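# Lift flat box, holding its front wall in right hand

## Task

Raise the flat cardboard box from the table and end with it held up above the table, still unfolded, by the right hand alone. That hand must grasp only the front wall (the narrow panel on the sheet edge opposite the lid) and touch no other panel.

## Robot and tools

Robot: two arms, left_arm and right_arm. right_arm carries a right hand and left_arm a mirror-image left hand. Scene frame: origin at table-top height midway between the nominal bases, +x out over the table, +z up, left_arm on the +y side (image left/right does not follow this). Measured bases: left_arm at (-0.007, +0.247, 0) m, quat_wxyz (+1.000, 0, 0, -0.023); right_arm at (-0.012, -0.322, 0) m, quat_wxyz (+1.000, 0, 0, +0.006).

Hand point: a point fixed to the palm, 0.05 m in front of it and 0.15 m out from the wrist mount. Its +z runs along the straight fingers, +y out of the palm, and +x across the palm away from the thumb on the right hand (toward the thumb on the left hand). Straight fingers reach 0.06-0.07 m past the point and sit 0.06 m behind it along -y. A wrist bracket on the little-finger side can strike things. With the thumb turned in front of the palm, the hand can wrap objects about 0.035-0.065 m thick, or a handle down to about 0.025 m.

Frames: hand positions, orientations and targets in results are in each arm's own base frame. Fixed cameras and the table use the scene frame. Motion offsets run along the axes of that arm's current Hand target.

Row layout (used by execute_actions and move): one flat list of 28 numbers in [-1, 1] covering both arms, even if one is idle. Order: left dx, dy, dz, rx, ry, rz; left thumb_turn, thumb_bend, index, middle, ring, little; left force_limit, speed; then the same 14 for the right arm. The six pose numbers are an offset, not a pose, measured from the arm's Hand target at the start of the action or move. 1.0 equals 0.6 m for dx-dz and 180 degrees for rx-rz, and rx, ry, rz form one rotation vector. Sending all six as 0 re-asks for the current Hand target. Finger numbers are absolute: -1 open/straight, +1 closed (thumb_turn +1 puts the thumb opposite the fingers). force_limit maps -1..+1 to about 0..10 N at the fingertip (0..15 N for the two thumb motors). speed rises linearly from near zero at -1 to full at +0.48 and stays full above; full travel takes 0.49 s. For a soft grip close at speed -0.94 or below. No hand value means 'unchanged': to keep a hand as it is, resend the last eight numbers you actually sent to it (if none yet, use its hand_measured plus hand_force_limit and hand_speed). A motor only starts when its target changes by at least 0.002. To squeeze harder, raise force_limit and send a target more closed than hand_measured; to loosen, send one more open.

execute_actions(actions, cameras): actions is a list of actions; each action is a list of 1-15 rows, each row one 1/30 s step, the last row held to fill 15 steps. Every row counts from the same start pose, not from the row before. An empty list returns state plus all camera images. cameras picks named cameras, ["all"], or [].

move(target, speed, blend, blocking, cameras): target is one 28-number row or a list of up to 15 rows, all offsets from the same starting Hand targets. speed is the path top speed in m/s (0.002-4.3, default 0.25; turning up to twice that in rad/s), one value or one per target. blend in m rounds corners between listed targets; 0 stops at each. blocking=false returns after about 0.5 s while the move continues. Paths do not avoid obstacles or the other arm and stop after 10 s. The result adds a 'move:' line: done, off_target, moving, held or fault, plus limits such as paced (pose clipped) or held (steps withheld). Arms not named in that ending are done.

wait(seconds 0-10, cameras) lets time pass with arms holding. stop(cameras) brakes a running move. zoom_image(camera, region [x0, y0, x1, y1] in pixels, at most 504x504) enlarges part of that camera's newest image. show_instructions() shows the reference pages. finished_scene(scene=1) ends the scene permanently.

Cameras: cam_head_left, cam_head_right, cam_high, cam_low (896x504), cam_left_wrist, cam_right_wrist (672x504, fisheye).

Results: end_effector_position (m) and end_effector_quat_wxyz per arm; Hand target (the last commanded pose after clipping, base of the next offset); Joint positions, velocities (may be omitted when all are near zero) and torques; hand_measured, hand_stopped_by (moving, target, force, stalled, fault) and hand_load_n, each six values in finger-number order. A load near 0 on all fingers usually means the grip is lost. MOTOR HOT warns of overheating; OVER-TEMPERATURE FAULT means the arm dropped for 30-60 s.

Behaviour: the hand often rests 1-5 cm short of, mostly below, its command; send the remaining distance as a further offset. Commanded rotation is clipped to 40 degrees from the current one per step. A blocked arm keeps pushing until sent back past its hand point.

Avoid: dropping the box or letting anything leave the table; fast impacts and hard presses; any contact between the two hands or arms; paths close to an arm's own base; holding loads with stretched arms for long (heat); overloading fingers with pulls, twists or fast swings.

Each tool is called after ">>>" by a JSON object that holds its "name" and its "arguments".

Reference images:

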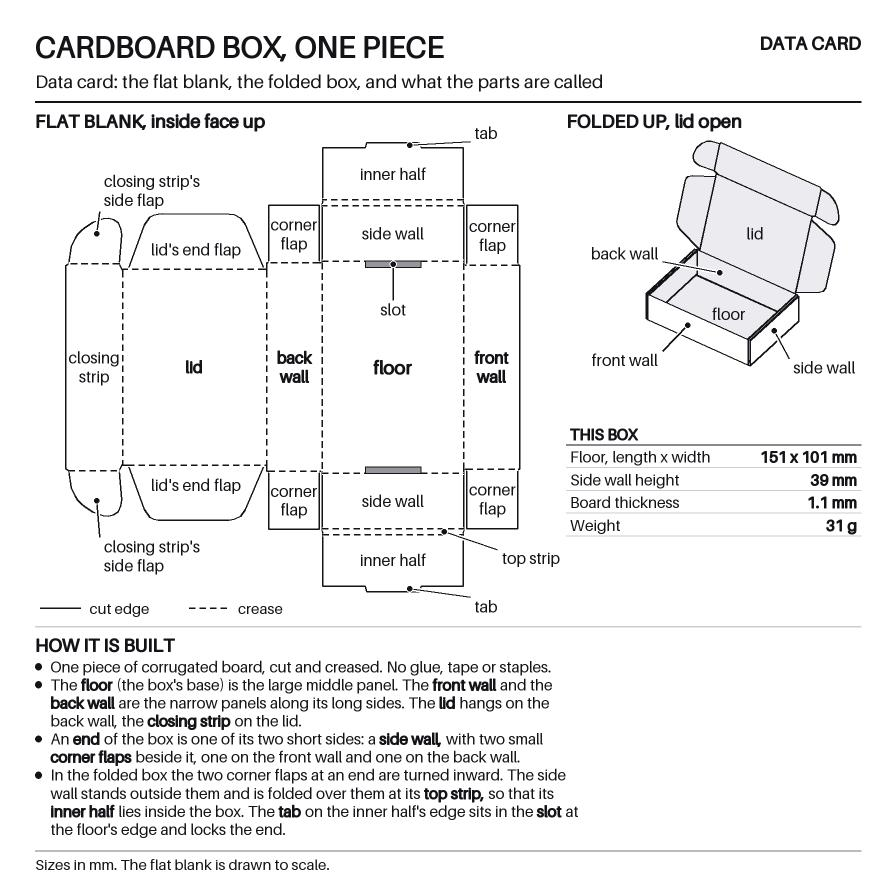

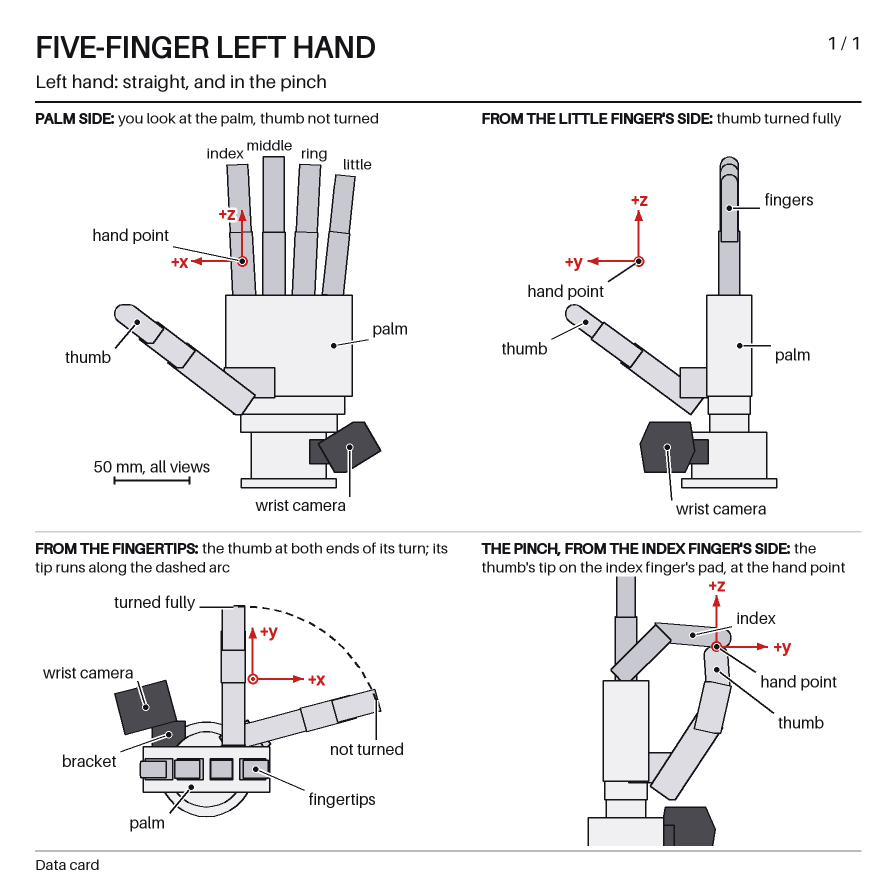

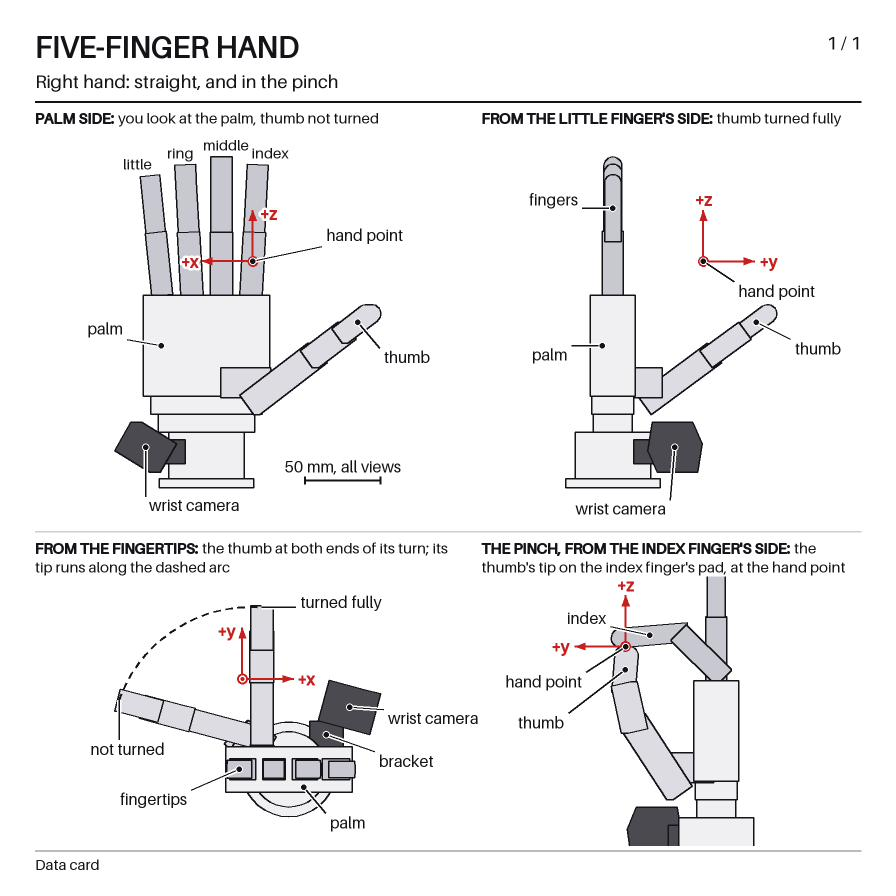

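## Session

>>> {"name": "execute_actions", "arguments": {"actions": []}}

Scene clock: 0.00 s.
left_arm: end_effector_position=(+0.6671, +0.3358, +0.3013) hand_measured=(-1.000, -1.000, -1.000, -1.000, -1.000, -1.000) hand_load_n=(+0.0, +0.0, +0.0, -0.5, +0.0, +0.0) hand_stopped_by=(target, target, target, target, target, target) hand_force_limit=0.00 hand_speed=-0.80 end_effector_quat_wxyz=(+0.271, +0.823, +0.372, +0.334) | right_arm: end_effector_position=(+0.0474, +0.3090, +0.1257) hand_measured=(-1.000, -1.000, -1.000, -1.000, -1.000, -1.000) hand_load_n=(+0.0, +0.0, +0.0, +0.0, +0.0, +0.0) hand_stopped_by=(target, target, target, target, target, target) hand_force_limit=0.00 hand_speed=-0.80 end_effector_quat_wxyz=(+0.111, +0.830, -0.544, +0.050)
Joint positions: left_arm=[0.676 1.851 1.734 -0.822 0.673 -1.972] | right_arm=[1.237 1.416 1.066 -1.462 0.043 0.831]
Joint velocities: within noise
Joint torques (N m): no reading
Motor temperatures (°C): left_arm=[29 25 24 22 24 23] | right_arm=[28 27 30 22 24 24]
Heat: left arm: hottest waist 29 °C; right arm: hottest elbow 30 °C.
Hand target: left_arm +0.6703, +0.3383, +0.3246; +0.266, +0.821, +0.363, +0.353 | right_arm +0.0497, +0.3156, +0.1301; +0.104, +0.831, -0.544, +0.048

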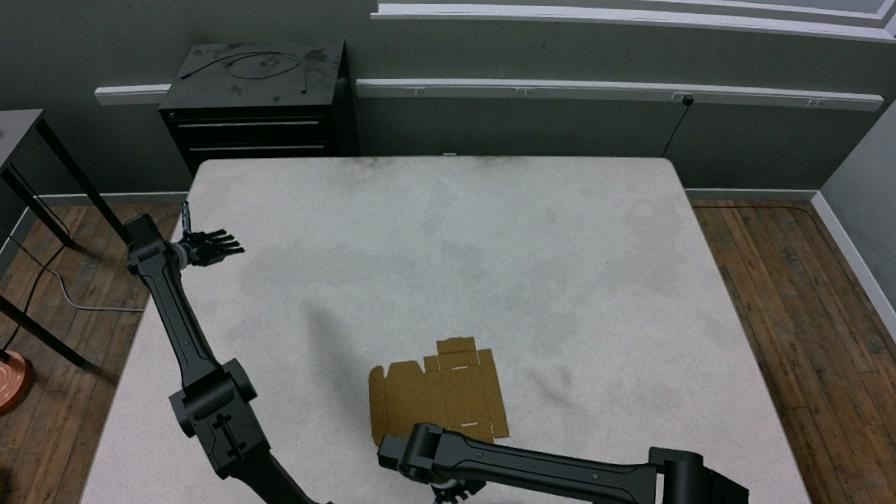

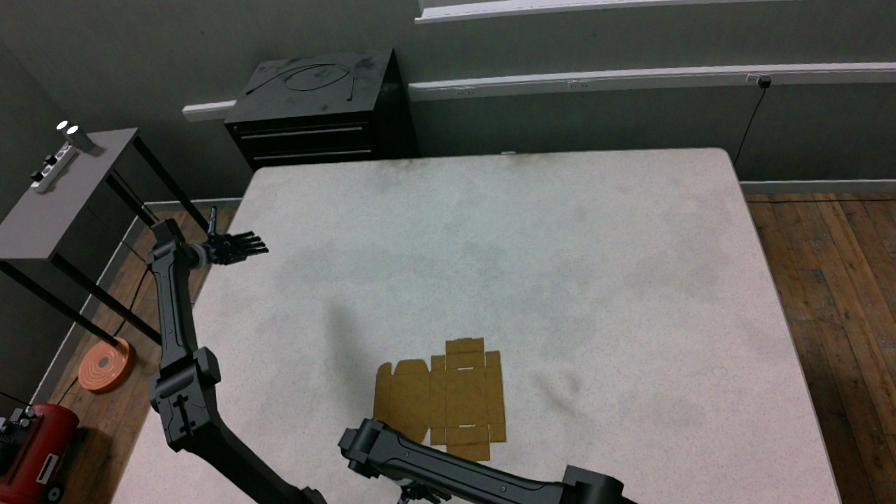

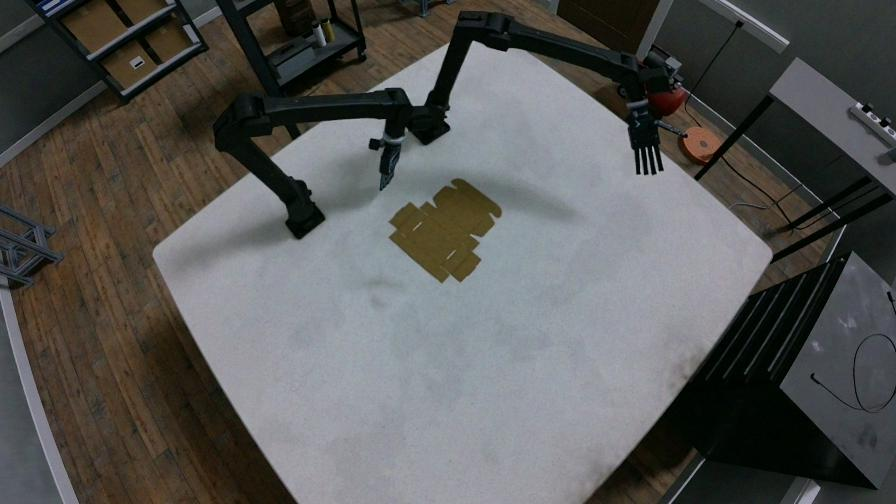

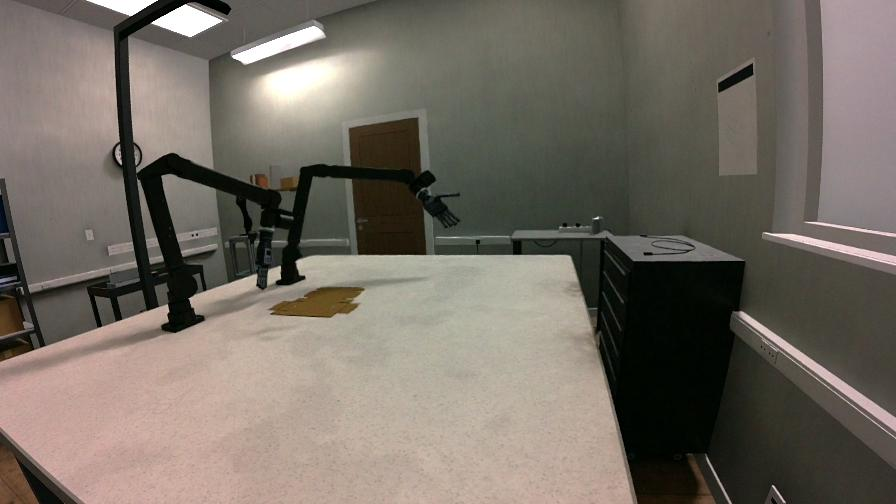

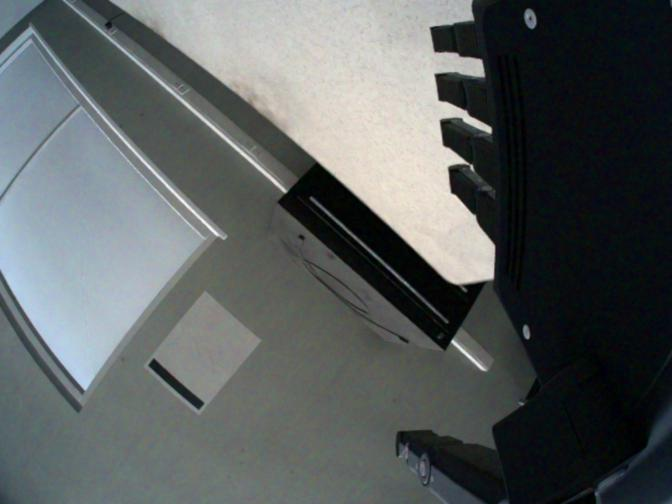

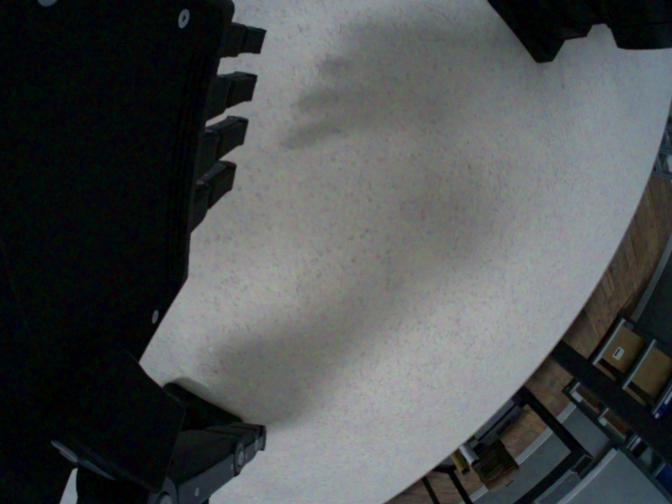

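>>> {"name": "zoom_image", "arguments": {"camera": "cam_high", "region": [340, 130, 560, 300]}}

>>> {"name": "zoom_image", "arguments": {"camera": "cam_head_right", "region": [330, 320, 560, 504]}}

Scaled by 2.291.

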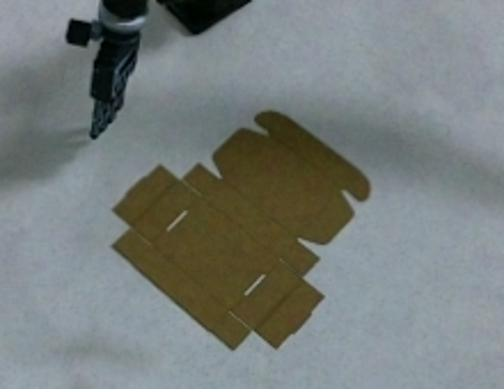

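Scaled by 2.191.

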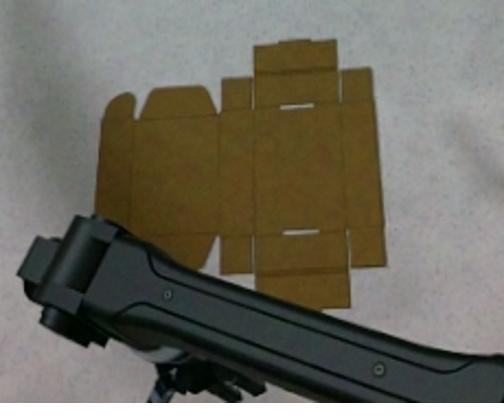

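>>> {"name": "move", "arguments": {"target": [0,0,0,0,0,0,-1,-1,-1,-1,-1,-1,0,-0.8,0.159,-0.305,-0.212,0.0255,-0.069,0.1306,-1,-1,-1,-1,-1,-1,0,-0.8], "cameras": ["all"]}}

Scene clock: 4.33 s.
left_arm: end_effector_position=(+0.6671, +0.3358, +0.3013) hand_measured=(-1.000, -1.000, -1.000, -1.000, -1.000, -1.000) hand_load_n=(+0.0, +0.0, +0.0, +0.0, +0.0, -0.5) hand_stopped_by=(target, target, target, target, target, target) hand_force_limit=0.00 hand_speed=-0.80 end_effector_quat_wxyz=(+0.271, +0.823, +0.372, +0.334) | right_arm: end_effector_position=(+0.2483, +0.3214, +0.2361) hand_measured=(-1.000, -1.000, -1.000, -1.000, -1.000, -1.000) hand_load_n=(+0.0, +0.0, +0.0, +0.0, +0.0, +0.0) hand_stopped_by=(target, target, target, target, target, target) hand_force_limit=0.00 hand_speed=-0.80 end_effector_quat_wxyz=(+0.015, +0.702, -0.712, +0.002)
Joint positions: left_arm=[0.676 1.851 1.734 -0.822 0.673 -1.972] | right_arm=[0.758 1.464 1.436 -1.573 0.004 0.771]
Joint torques (N m): left_arm=[-0.91 -15.15 10.8 1.55 0.46 -0.06] | right_arm=[1.08 -11.4 13.63 -0.27 -0.13 -0.13]
Heat: left arm: hottest waist 29 °C; right arm: hottest elbow 30 °C.
Hand target: left_arm +0.6703, +0.3383, +0.3246; +0.266, +0.821, +0.363, +0.353 | right_arm +0.2597, +0.3295, +0.2505; +0.000, +0.707, -0.707, +0.001
Off the commanded pose: left_arm 0.024 m, 2 deg | right_arm 0.020 m, 2 deg.
move: off_target (left_arm, right_arm)

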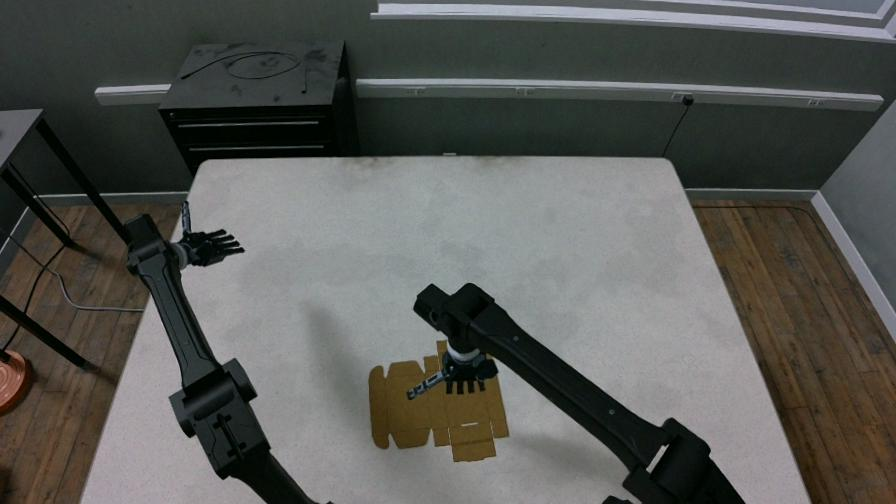

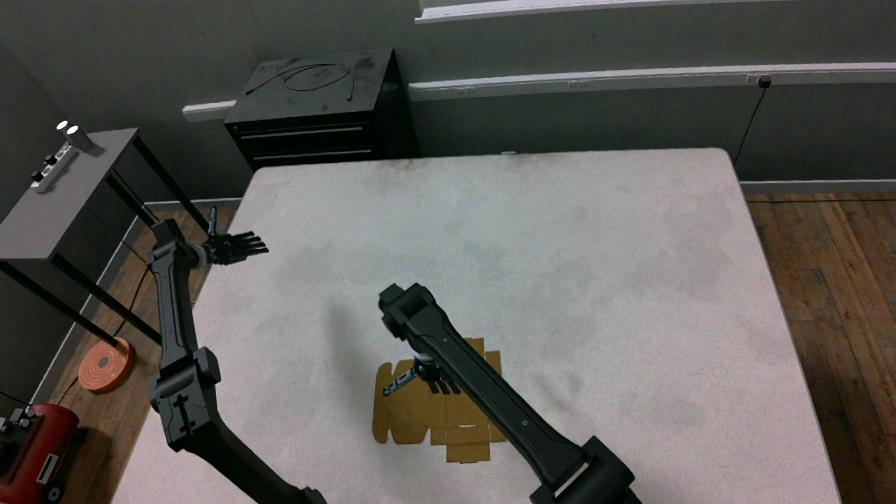

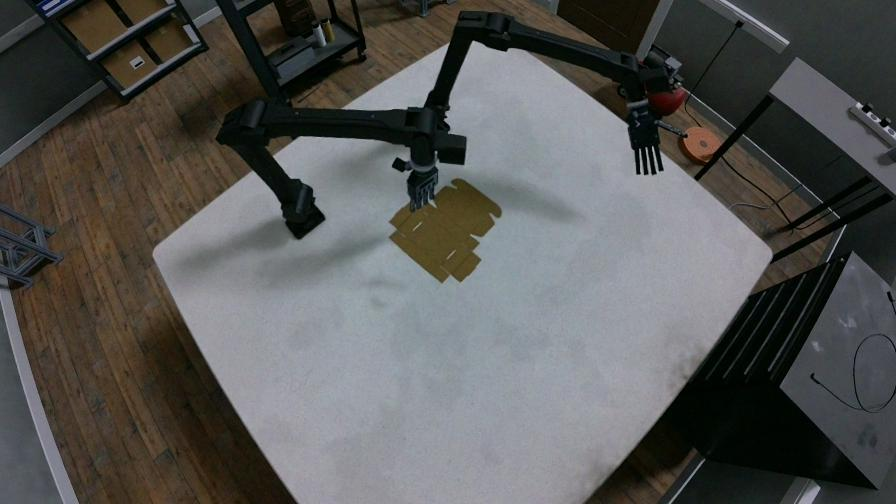

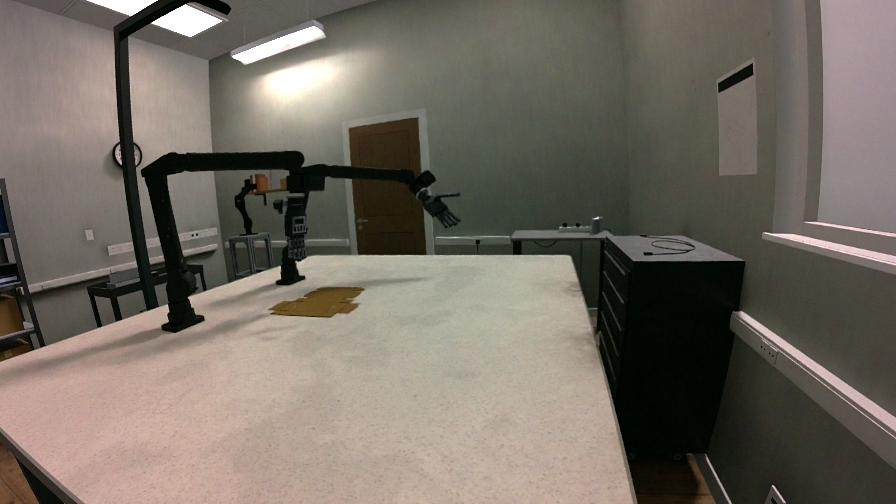

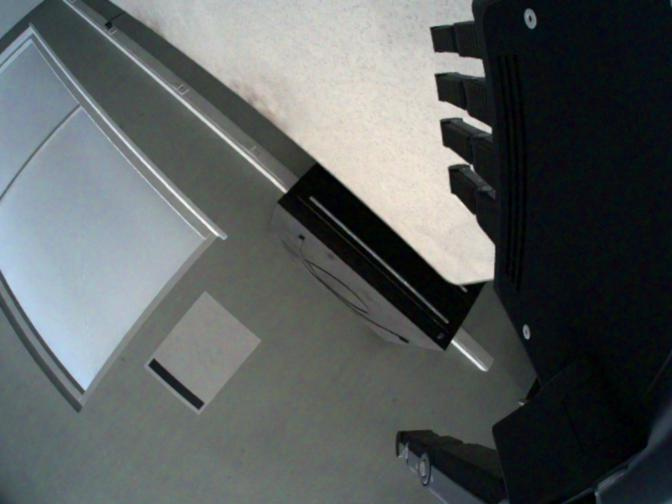

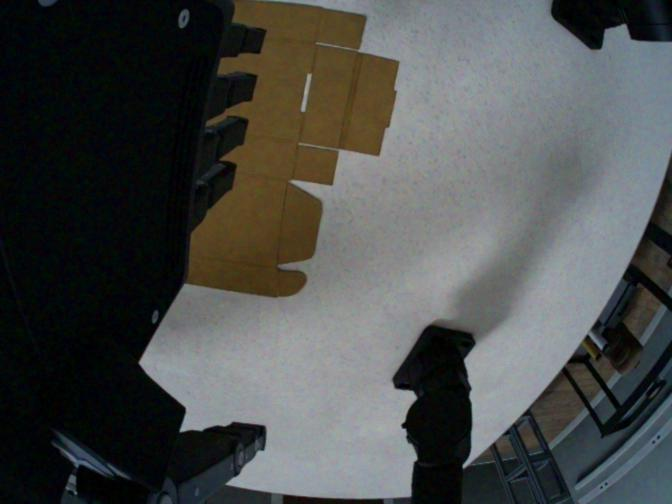

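>>> {"name": "move", "arguments": {"target": [0,0,0,0,0,0,-1,-1,-1,-1,-1,-1,0,-0.8,0,-0.05,0.217,0,0,0,-1,-1,-1,-1,-1,-1,0,-0.8], "cameras": ["all"]}}

Scene clock: 10.97 s.
left_arm: end_effector_position=(+0.6671, +0.3358, +0.3013) hand_measured=(-1.000, -1.000, -1.000, -1.000, -1.000, -1.000) hand_load_n=(+0.0, +0.0, +0.0, +0.0, +0.0, +0.0) hand_stopped_by=(target, target, target, target, target, target) hand_force_limit=0.00 hand_speed=-0.80 end_effector_quat_wxyz=(+0.271, +0.823, +0.372, +0.334) | right_arm: end_effector_position=(+0.2872, +0.3326, +0.1253) hand_measured=(-1.000, -1.000, -1.000, -1.000, -1.000, -1.000) hand_load_n=(+0.0, +0.0, +0.0, +0.0, +0.0, +0.0) hand_stopped_by=(target, target, target, target, target, target) hand_force_limit=0.00 hand_speed=-0.80 end_effector_quat_wxyz=(-0.002, +0.704, -0.710, +0.002)
Joint positions: left_arm=[0.676 1.851 1.734 -0.822 0.673 -1.972] | right_arm=[0.717 1.583 1.278 -1.263 0.003 0.726]
Joint torques (N m): left_arm=[-0.73 -15.09 10.8 1.52 0.46 -0.05] | right_arm=[0.85 -13.51 8.28 0.55 -0.14 -0.11]
Heat: left arm: hottest waist 29 °C; right arm: hottest elbow 31 °C.
Hand target: left_arm +0.6703, +0.3383, +0.3246; +0.266, +0.821, +0.363, +0.353 | right_arm +0.2899, +0.3294, +0.1203; +0.000, +0.707, -0.707, +0.000
Off the commanded pose: left_arm 0.024 m, 2 deg | right_arm 0.007 m, 1 deg.
move: off_target (left_arm)

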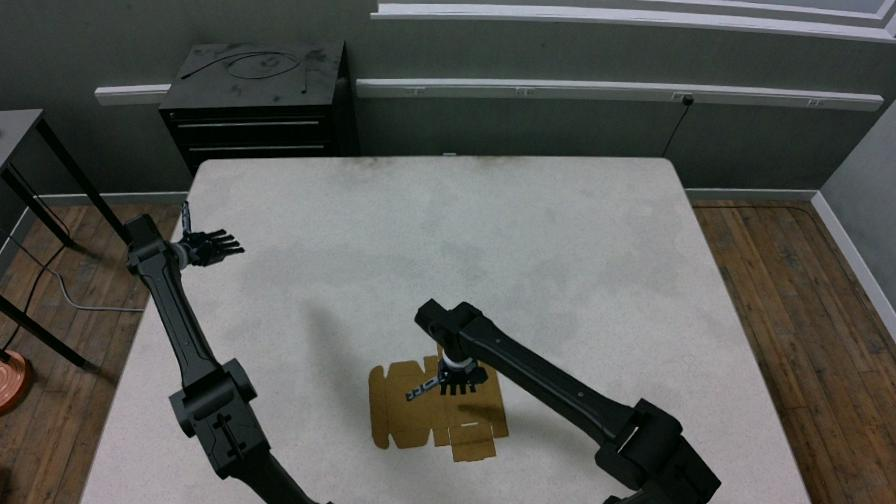

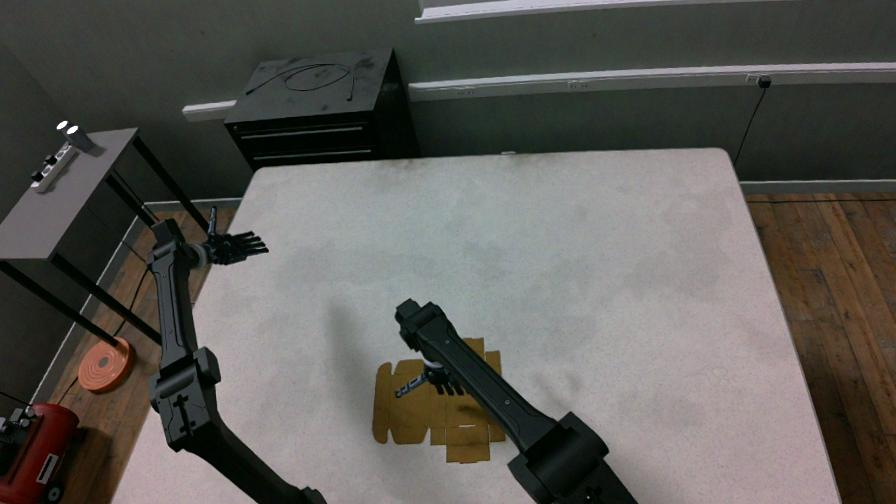

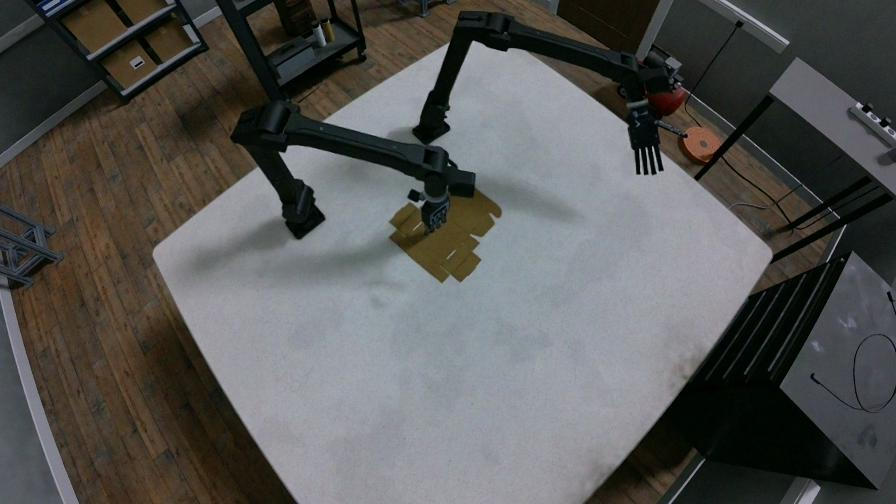

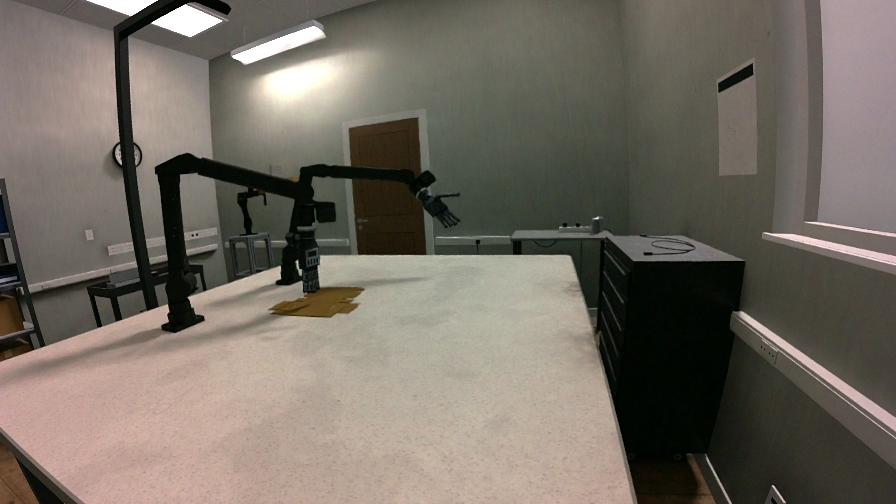

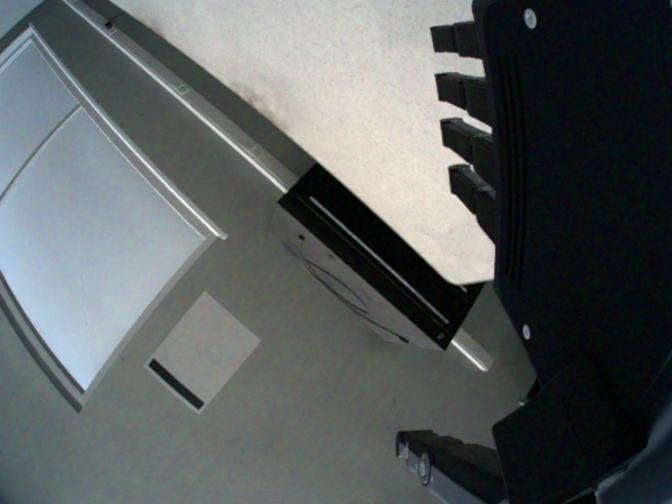

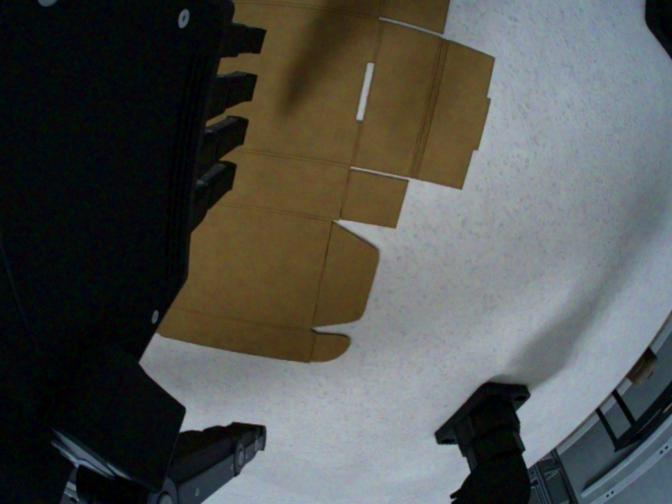

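>>> {"name": "move", "arguments": {"target": [0,0,0,0,0,0,-1,-1,-1,-1,-1,-1,0,-0.8,0.043,0,0.0755,0,0,0,-1,-1,-1,-1,-1,-1,0,-0.8], "cameras": ["cam_right_wrist","cam_low"]}}

Scene clock: 12.57 s.
left_arm: end_effector_position=(+0.6671, +0.3358, +0.3013) hand_measured=(-1.000, -1.000, -1.000, -1.000, -1.000, -1.000) hand_load_n=(+0.0, +0.0, +0.0, +0.0, +0.0, +0.0) hand_stopped_by=(target, target, target, target, target, target) hand_force_limit=0.00 hand_speed=-0.80 end_effector_quat_wxyz=(+0.271, +0.823, +0.372, +0.334) | right_arm: end_effector_position=(+0.2903, +0.3090, +0.0849) hand_measured=(-1.000, -1.000, -1.000, -1.000, -1.000, -1.000) hand_load_n=(+0.0, -0.5, +0.0, -1.0, +0.0, +0.0) hand_stopped_by=(target, target, target, target, target, target) hand_force_limit=0.00 hand_speed=-0.80 end_effector_quat_wxyz=(-0.007, +0.704, -0.710, +0.002)
Joint positions: left_arm=[0.676 1.851 1.734 -0.822 0.673 -1.972] | right_arm=[0.673 1.582 1.165 -1.14 0.003 0.682]
Joint torques (N m): left_arm=[-0.91 -15.15 10.8 1.54 0.45 -0.05] | right_arm=[0.67 -12.51 7.1 0.72 -0.11 -0.11]
Heat: left arm: hottest waist 29 °C; right arm: hottest elbow 31 °C.
Hand target: left_arm +0.6703, +0.3383, +0.3246; +0.266, +0.821, +0.363, +0.353 | right_arm +0.2899, +0.3035, +0.0749; +0.000, +0.707, -0.707, +0.001
Off the commanded pose: left_arm 0.024 m, 2 deg | right_arm 0.011 m, 1 deg.
move: off_target (left_arm, right_arm)
Images, in order (width x height): cam_low 896x504, cam_right_wrist 672x504.

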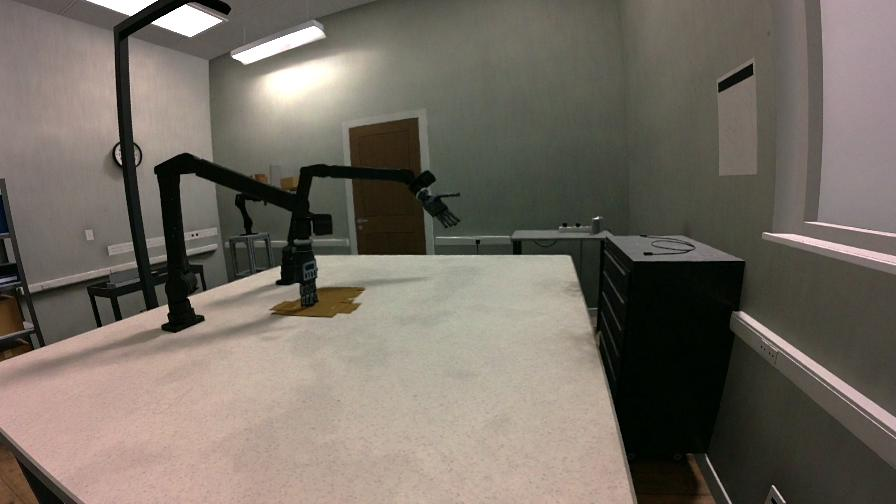

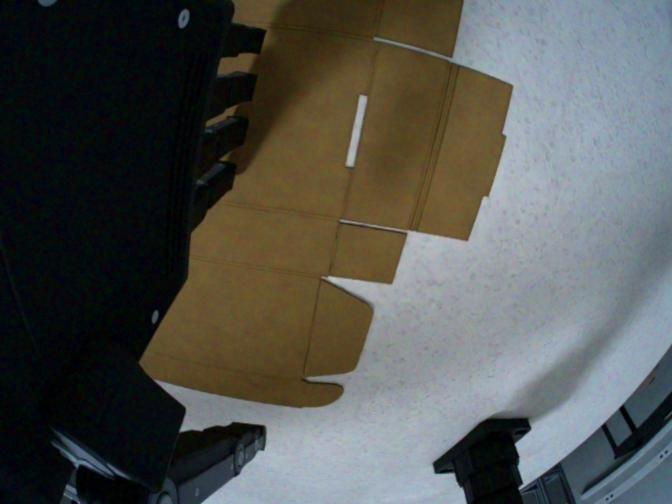

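>>> {"name": "move", "arguments": {"target": [0,0,0,0,0,0,-1,-1,-1,-1,-1,-1,0,-0.8,0,0,0.025,0,0,0,-1,-1,-1,-1,-1,-1,0,-0.8], "cameras": ["cam_right_wrist","cam_low"]}}

Scene clock: 13.50 s.
left_arm: end_effector_position=(+0.6671, +0.3358, +0.3013) hand_measured=(-1.000, -1.000, -1.000, -1.000, -1.000, -1.000) hand_load_n=(+0.0, +0.0, +0.0, +0.0, +0.0, +0.0) hand_stopped_by=(target, target, target, target, target, target) hand_force_limit=0.00 hand_speed=-0.80 end_effector_quat_wxyz=(+0.271, +0.823, +0.372, +0.334) | right_arm: end_effector_position=(+0.2933, +0.3115, +0.0834) hand_measured=(-1.000, -1.000, -1.000, -1.000, -1.000, -1.000) hand_load_n=(+0.0, +0.0, +0.0, -2.5, +0.0, +0.0) hand_stopped_by=(target, target, target, target, target, target) hand_force_limit=0.00 hand_speed=-0.80 end_effector_quat_wxyz=(-0.017, +0.704, -0.710, +0.003)
Joint positions: left_arm=[0.676 1.851 1.734 -0.822 0.673 -1.972] | right_arm=[0.673 1.579 1.158 -1.115 0.002 0.681]
Joint torques (N m): left_arm=[-0.91 -15.09 10.81 1.54 0.46 -0.05] | right_arm=[0.67 -11.22 5.82 1.39 -0.11 -0.14]
Heat: left arm: hottest waist 29 °C; right arm: hottest elbow 31 °C.
Hand target: left_arm +0.6703, +0.3383, +0.3246; +0.266, +0.821, +0.363, +0.353 | right_arm +0.2900, +0.3035, +0.0600; +0.000, +0.707, -0.708, +0.001
Off the commanded pose: left_arm 0.024 m, 2 deg | right_arm 0.025 m, 2 deg.
move: off_target (left_arm, right_arm)
Images, in order (width x height): cam_low 896x504, cam_right_wrist 672x504.

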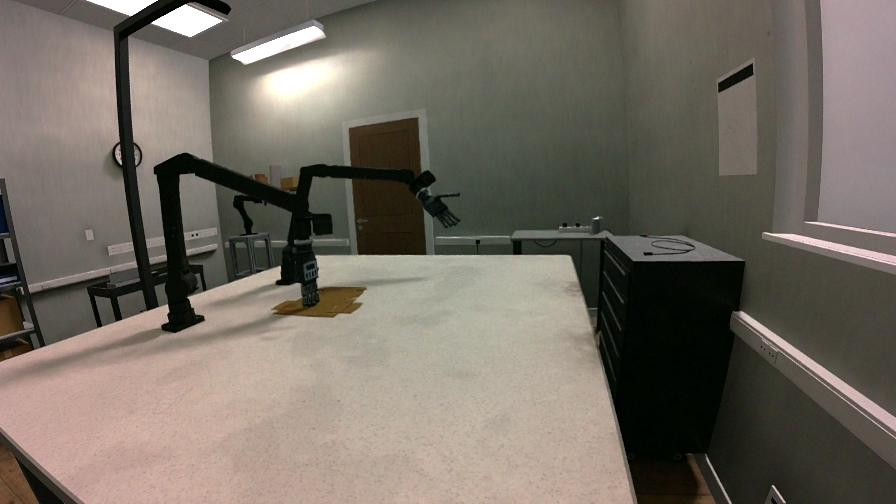

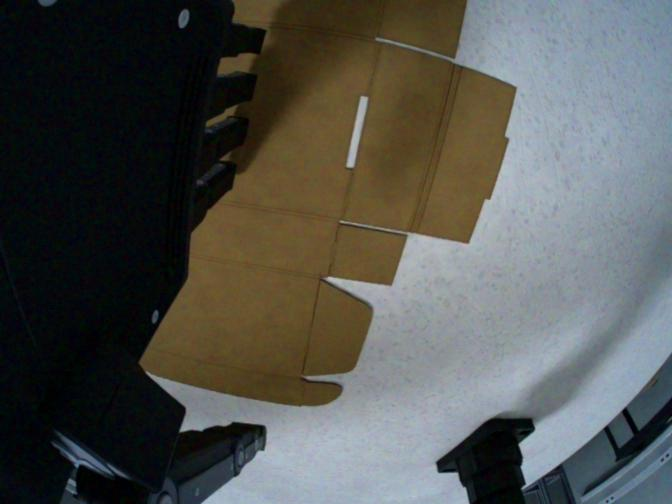

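>>> {"name": "move", "arguments": {"target": [0,0,0,0,0,0,-1,-1,-1,-1,-1,-1,0,-0.8,0.25,0.03,0,0,0,0,-1,-1,-1,-1,-1,-1,0,-0.8], "speed": 0.12, "cameras": ["cam_right_wrist","cam_head_right"]}}

Scene clock: 15.80 s.
left_arm: end_effector_position=(+0.6671, +0.3358, +0.3013) hand_measured=(-1.000, -1.000, -1.000, -1.000, -1.000, -1.000) hand_load_n=(+0.0, +0.0, +0.0, +0.0, +0.0, +0.0) hand_stopped_by=(target, target, target, target, target, target) hand_force_limit=0.00 hand_speed=-0.80 end_effector_quat_wxyz=(+0.271, +0.823, +0.372, +0.334) | right_arm: end_effector_position=(+0.2845, +0.1685, +0.0801) hand_measured=(-1.000, -1.000, -1.000, -1.000, -1.000, -1.000) hand_load_n=(+0.0, -0.5, +0.0, +0.0, +0.0, +0.0) hand_stopped_by=(target, target, target, target, target, target) hand_force_limit=0.00 hand_speed=-0.80 end_effector_quat_wxyz=(-0.029, +0.707, -0.707, +0.007)
Joint positions: left_arm=[0.676 1.851 1.734 -0.822 0.673 -1.972] | right_arm=[0.376 1.366 0.918 -1.065 -0.01 0.376]
Joint torques (N m): left_arm=[-0.91 -15.21 10.78 1.51 0.45 -0.05] | right_arm=[0.09 -8.18 5.11 0.47 0.32 -0.12]
Heat: left arm: hottest waist 29 °C; right arm: hottest elbow 31 °C.
Hand target: left_arm +0.6703, +0.3383, +0.3246; +0.266, +0.821, +0.363, +0.353 | right_arm +0.2717, +0.1535, +0.0600; +0.000, +0.707, -0.708, +0.001
Off the commanded pose: left_arm 0.024 m, 2 deg | right_arm 0.028 m, 3 deg.
move: off_target (left_arm, right_arm)
Images, in order (width x height): cam_head_right 896x504, cam_right_wrist 672x504.

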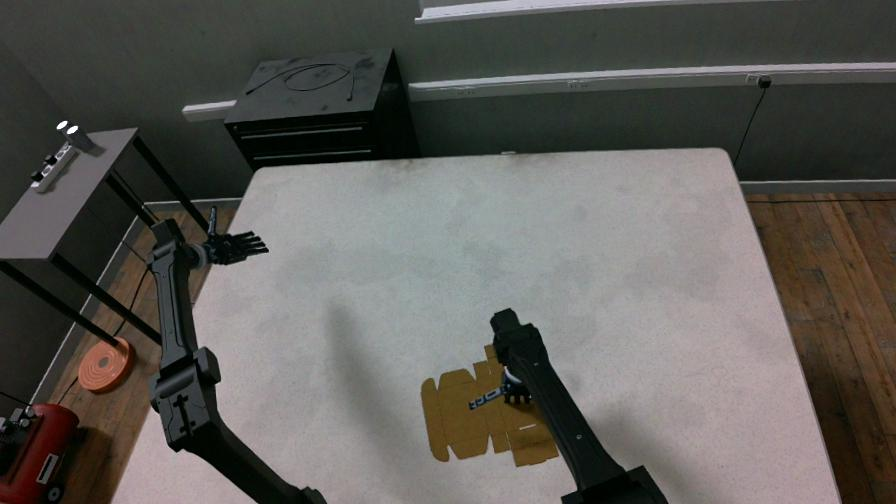

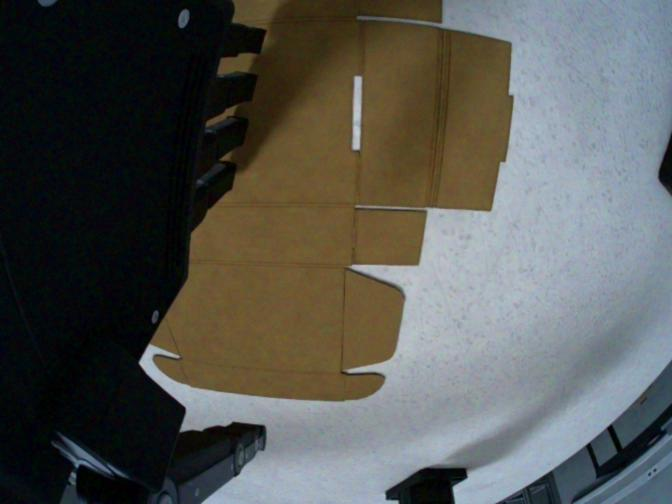

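>>> {"name": "move", "arguments": {"target": [0,0,0,0,0,0,-1,-1,-1,-1,-1,-1,0,-0.8,0.45,0.02,0,0,0,0.075,-1,-1,-1,-1,-1,-1,0,-0.8], "speed": 0.15, "cameras": ["cam_right_wrist","cam_head_right","cam_high"]}}

Scene clock: 18.80 s.
left_arm: end_effector_position=(+0.6671, +0.3358, +0.3013) hand_measured=(-1.000, -1.000, -1.000, -1.000, -1.000, -1.000) hand_load_n=(+0.0, +0.0, +0.0, +0.0, +0.0, +0.0) hand_stopped_by=(target, target, target, target, target, target) hand_force_limit=0.00 hand_speed=-0.80 end_effector_quat_wxyz=(+0.271, +0.823, +0.372, +0.334) | right_arm: end_effector_position=(+0.2682, -0.1076, +0.0778) hand_measured=(-1.000, -1.000, -1.000, -1.000, -1.000, -1.000) hand_load_n=(+0.0, -0.5, +0.0, -1.0, +0.0, +0.0) hand_stopped_by=(target, target, target, target, target, target) hand_force_limit=0.00 hand_speed=-0.80 end_effector_quat_wxyz=(+0.022, -0.620, +0.784, -0.021)
Joint positions: left_arm=[0.676 1.851 1.734 -0.822 0.673 -1.972] | right_arm=[-0.453 1.32 0.873 -1.065 -0.022 -0.221]
Joint torques (N m): left_arm=[-0.85 -15.15 10.78 1.55 0.46 -0.04] | right_arm=[-0.26 -4.19 7.92 0.49 0.72 -0.13]
Heat: left arm: hottest waist 29 °C; right arm: hottest elbow 31 °C.
Hand target: left_arm +0.6703, +0.3383, +0.3246; +0.266, +0.821, +0.363, +0.353 | right_arm +0.2594, -0.1164, +0.0601; +0.000, -0.619, +0.786, +0.000
Off the commanded pose: left_arm 0.024 m, 2 deg | right_arm 0.022 m, 4 deg.
move: off_target (left_arm, right_arm)
Images, in order (width x height): cam_head_right 896x504, cam_high 896x504, cam_right_wrist 672x504.

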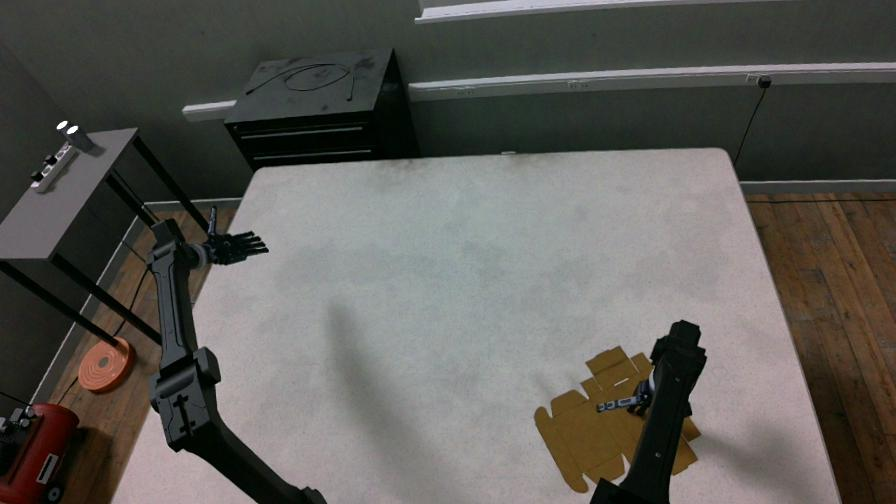

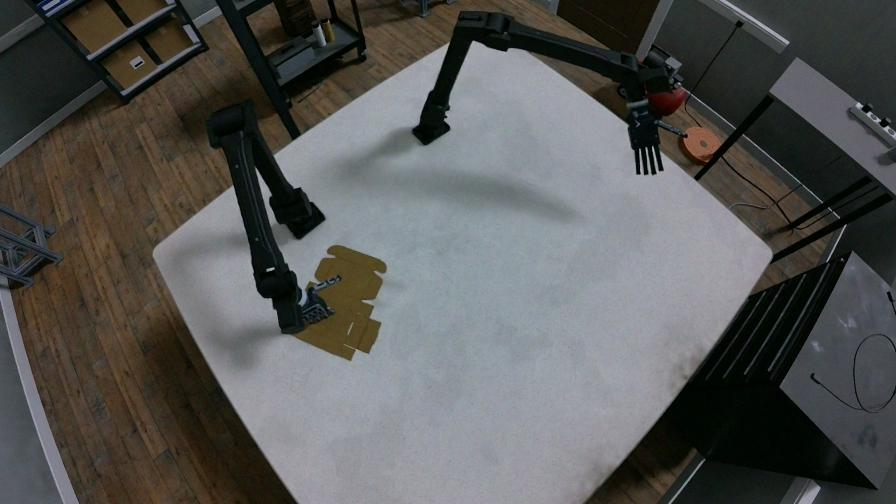

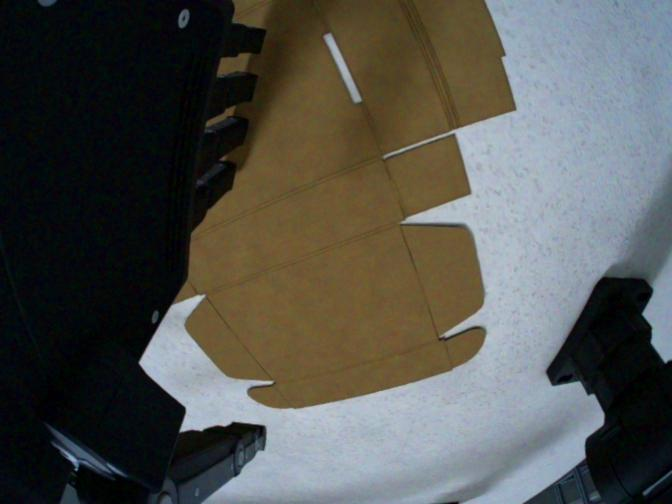

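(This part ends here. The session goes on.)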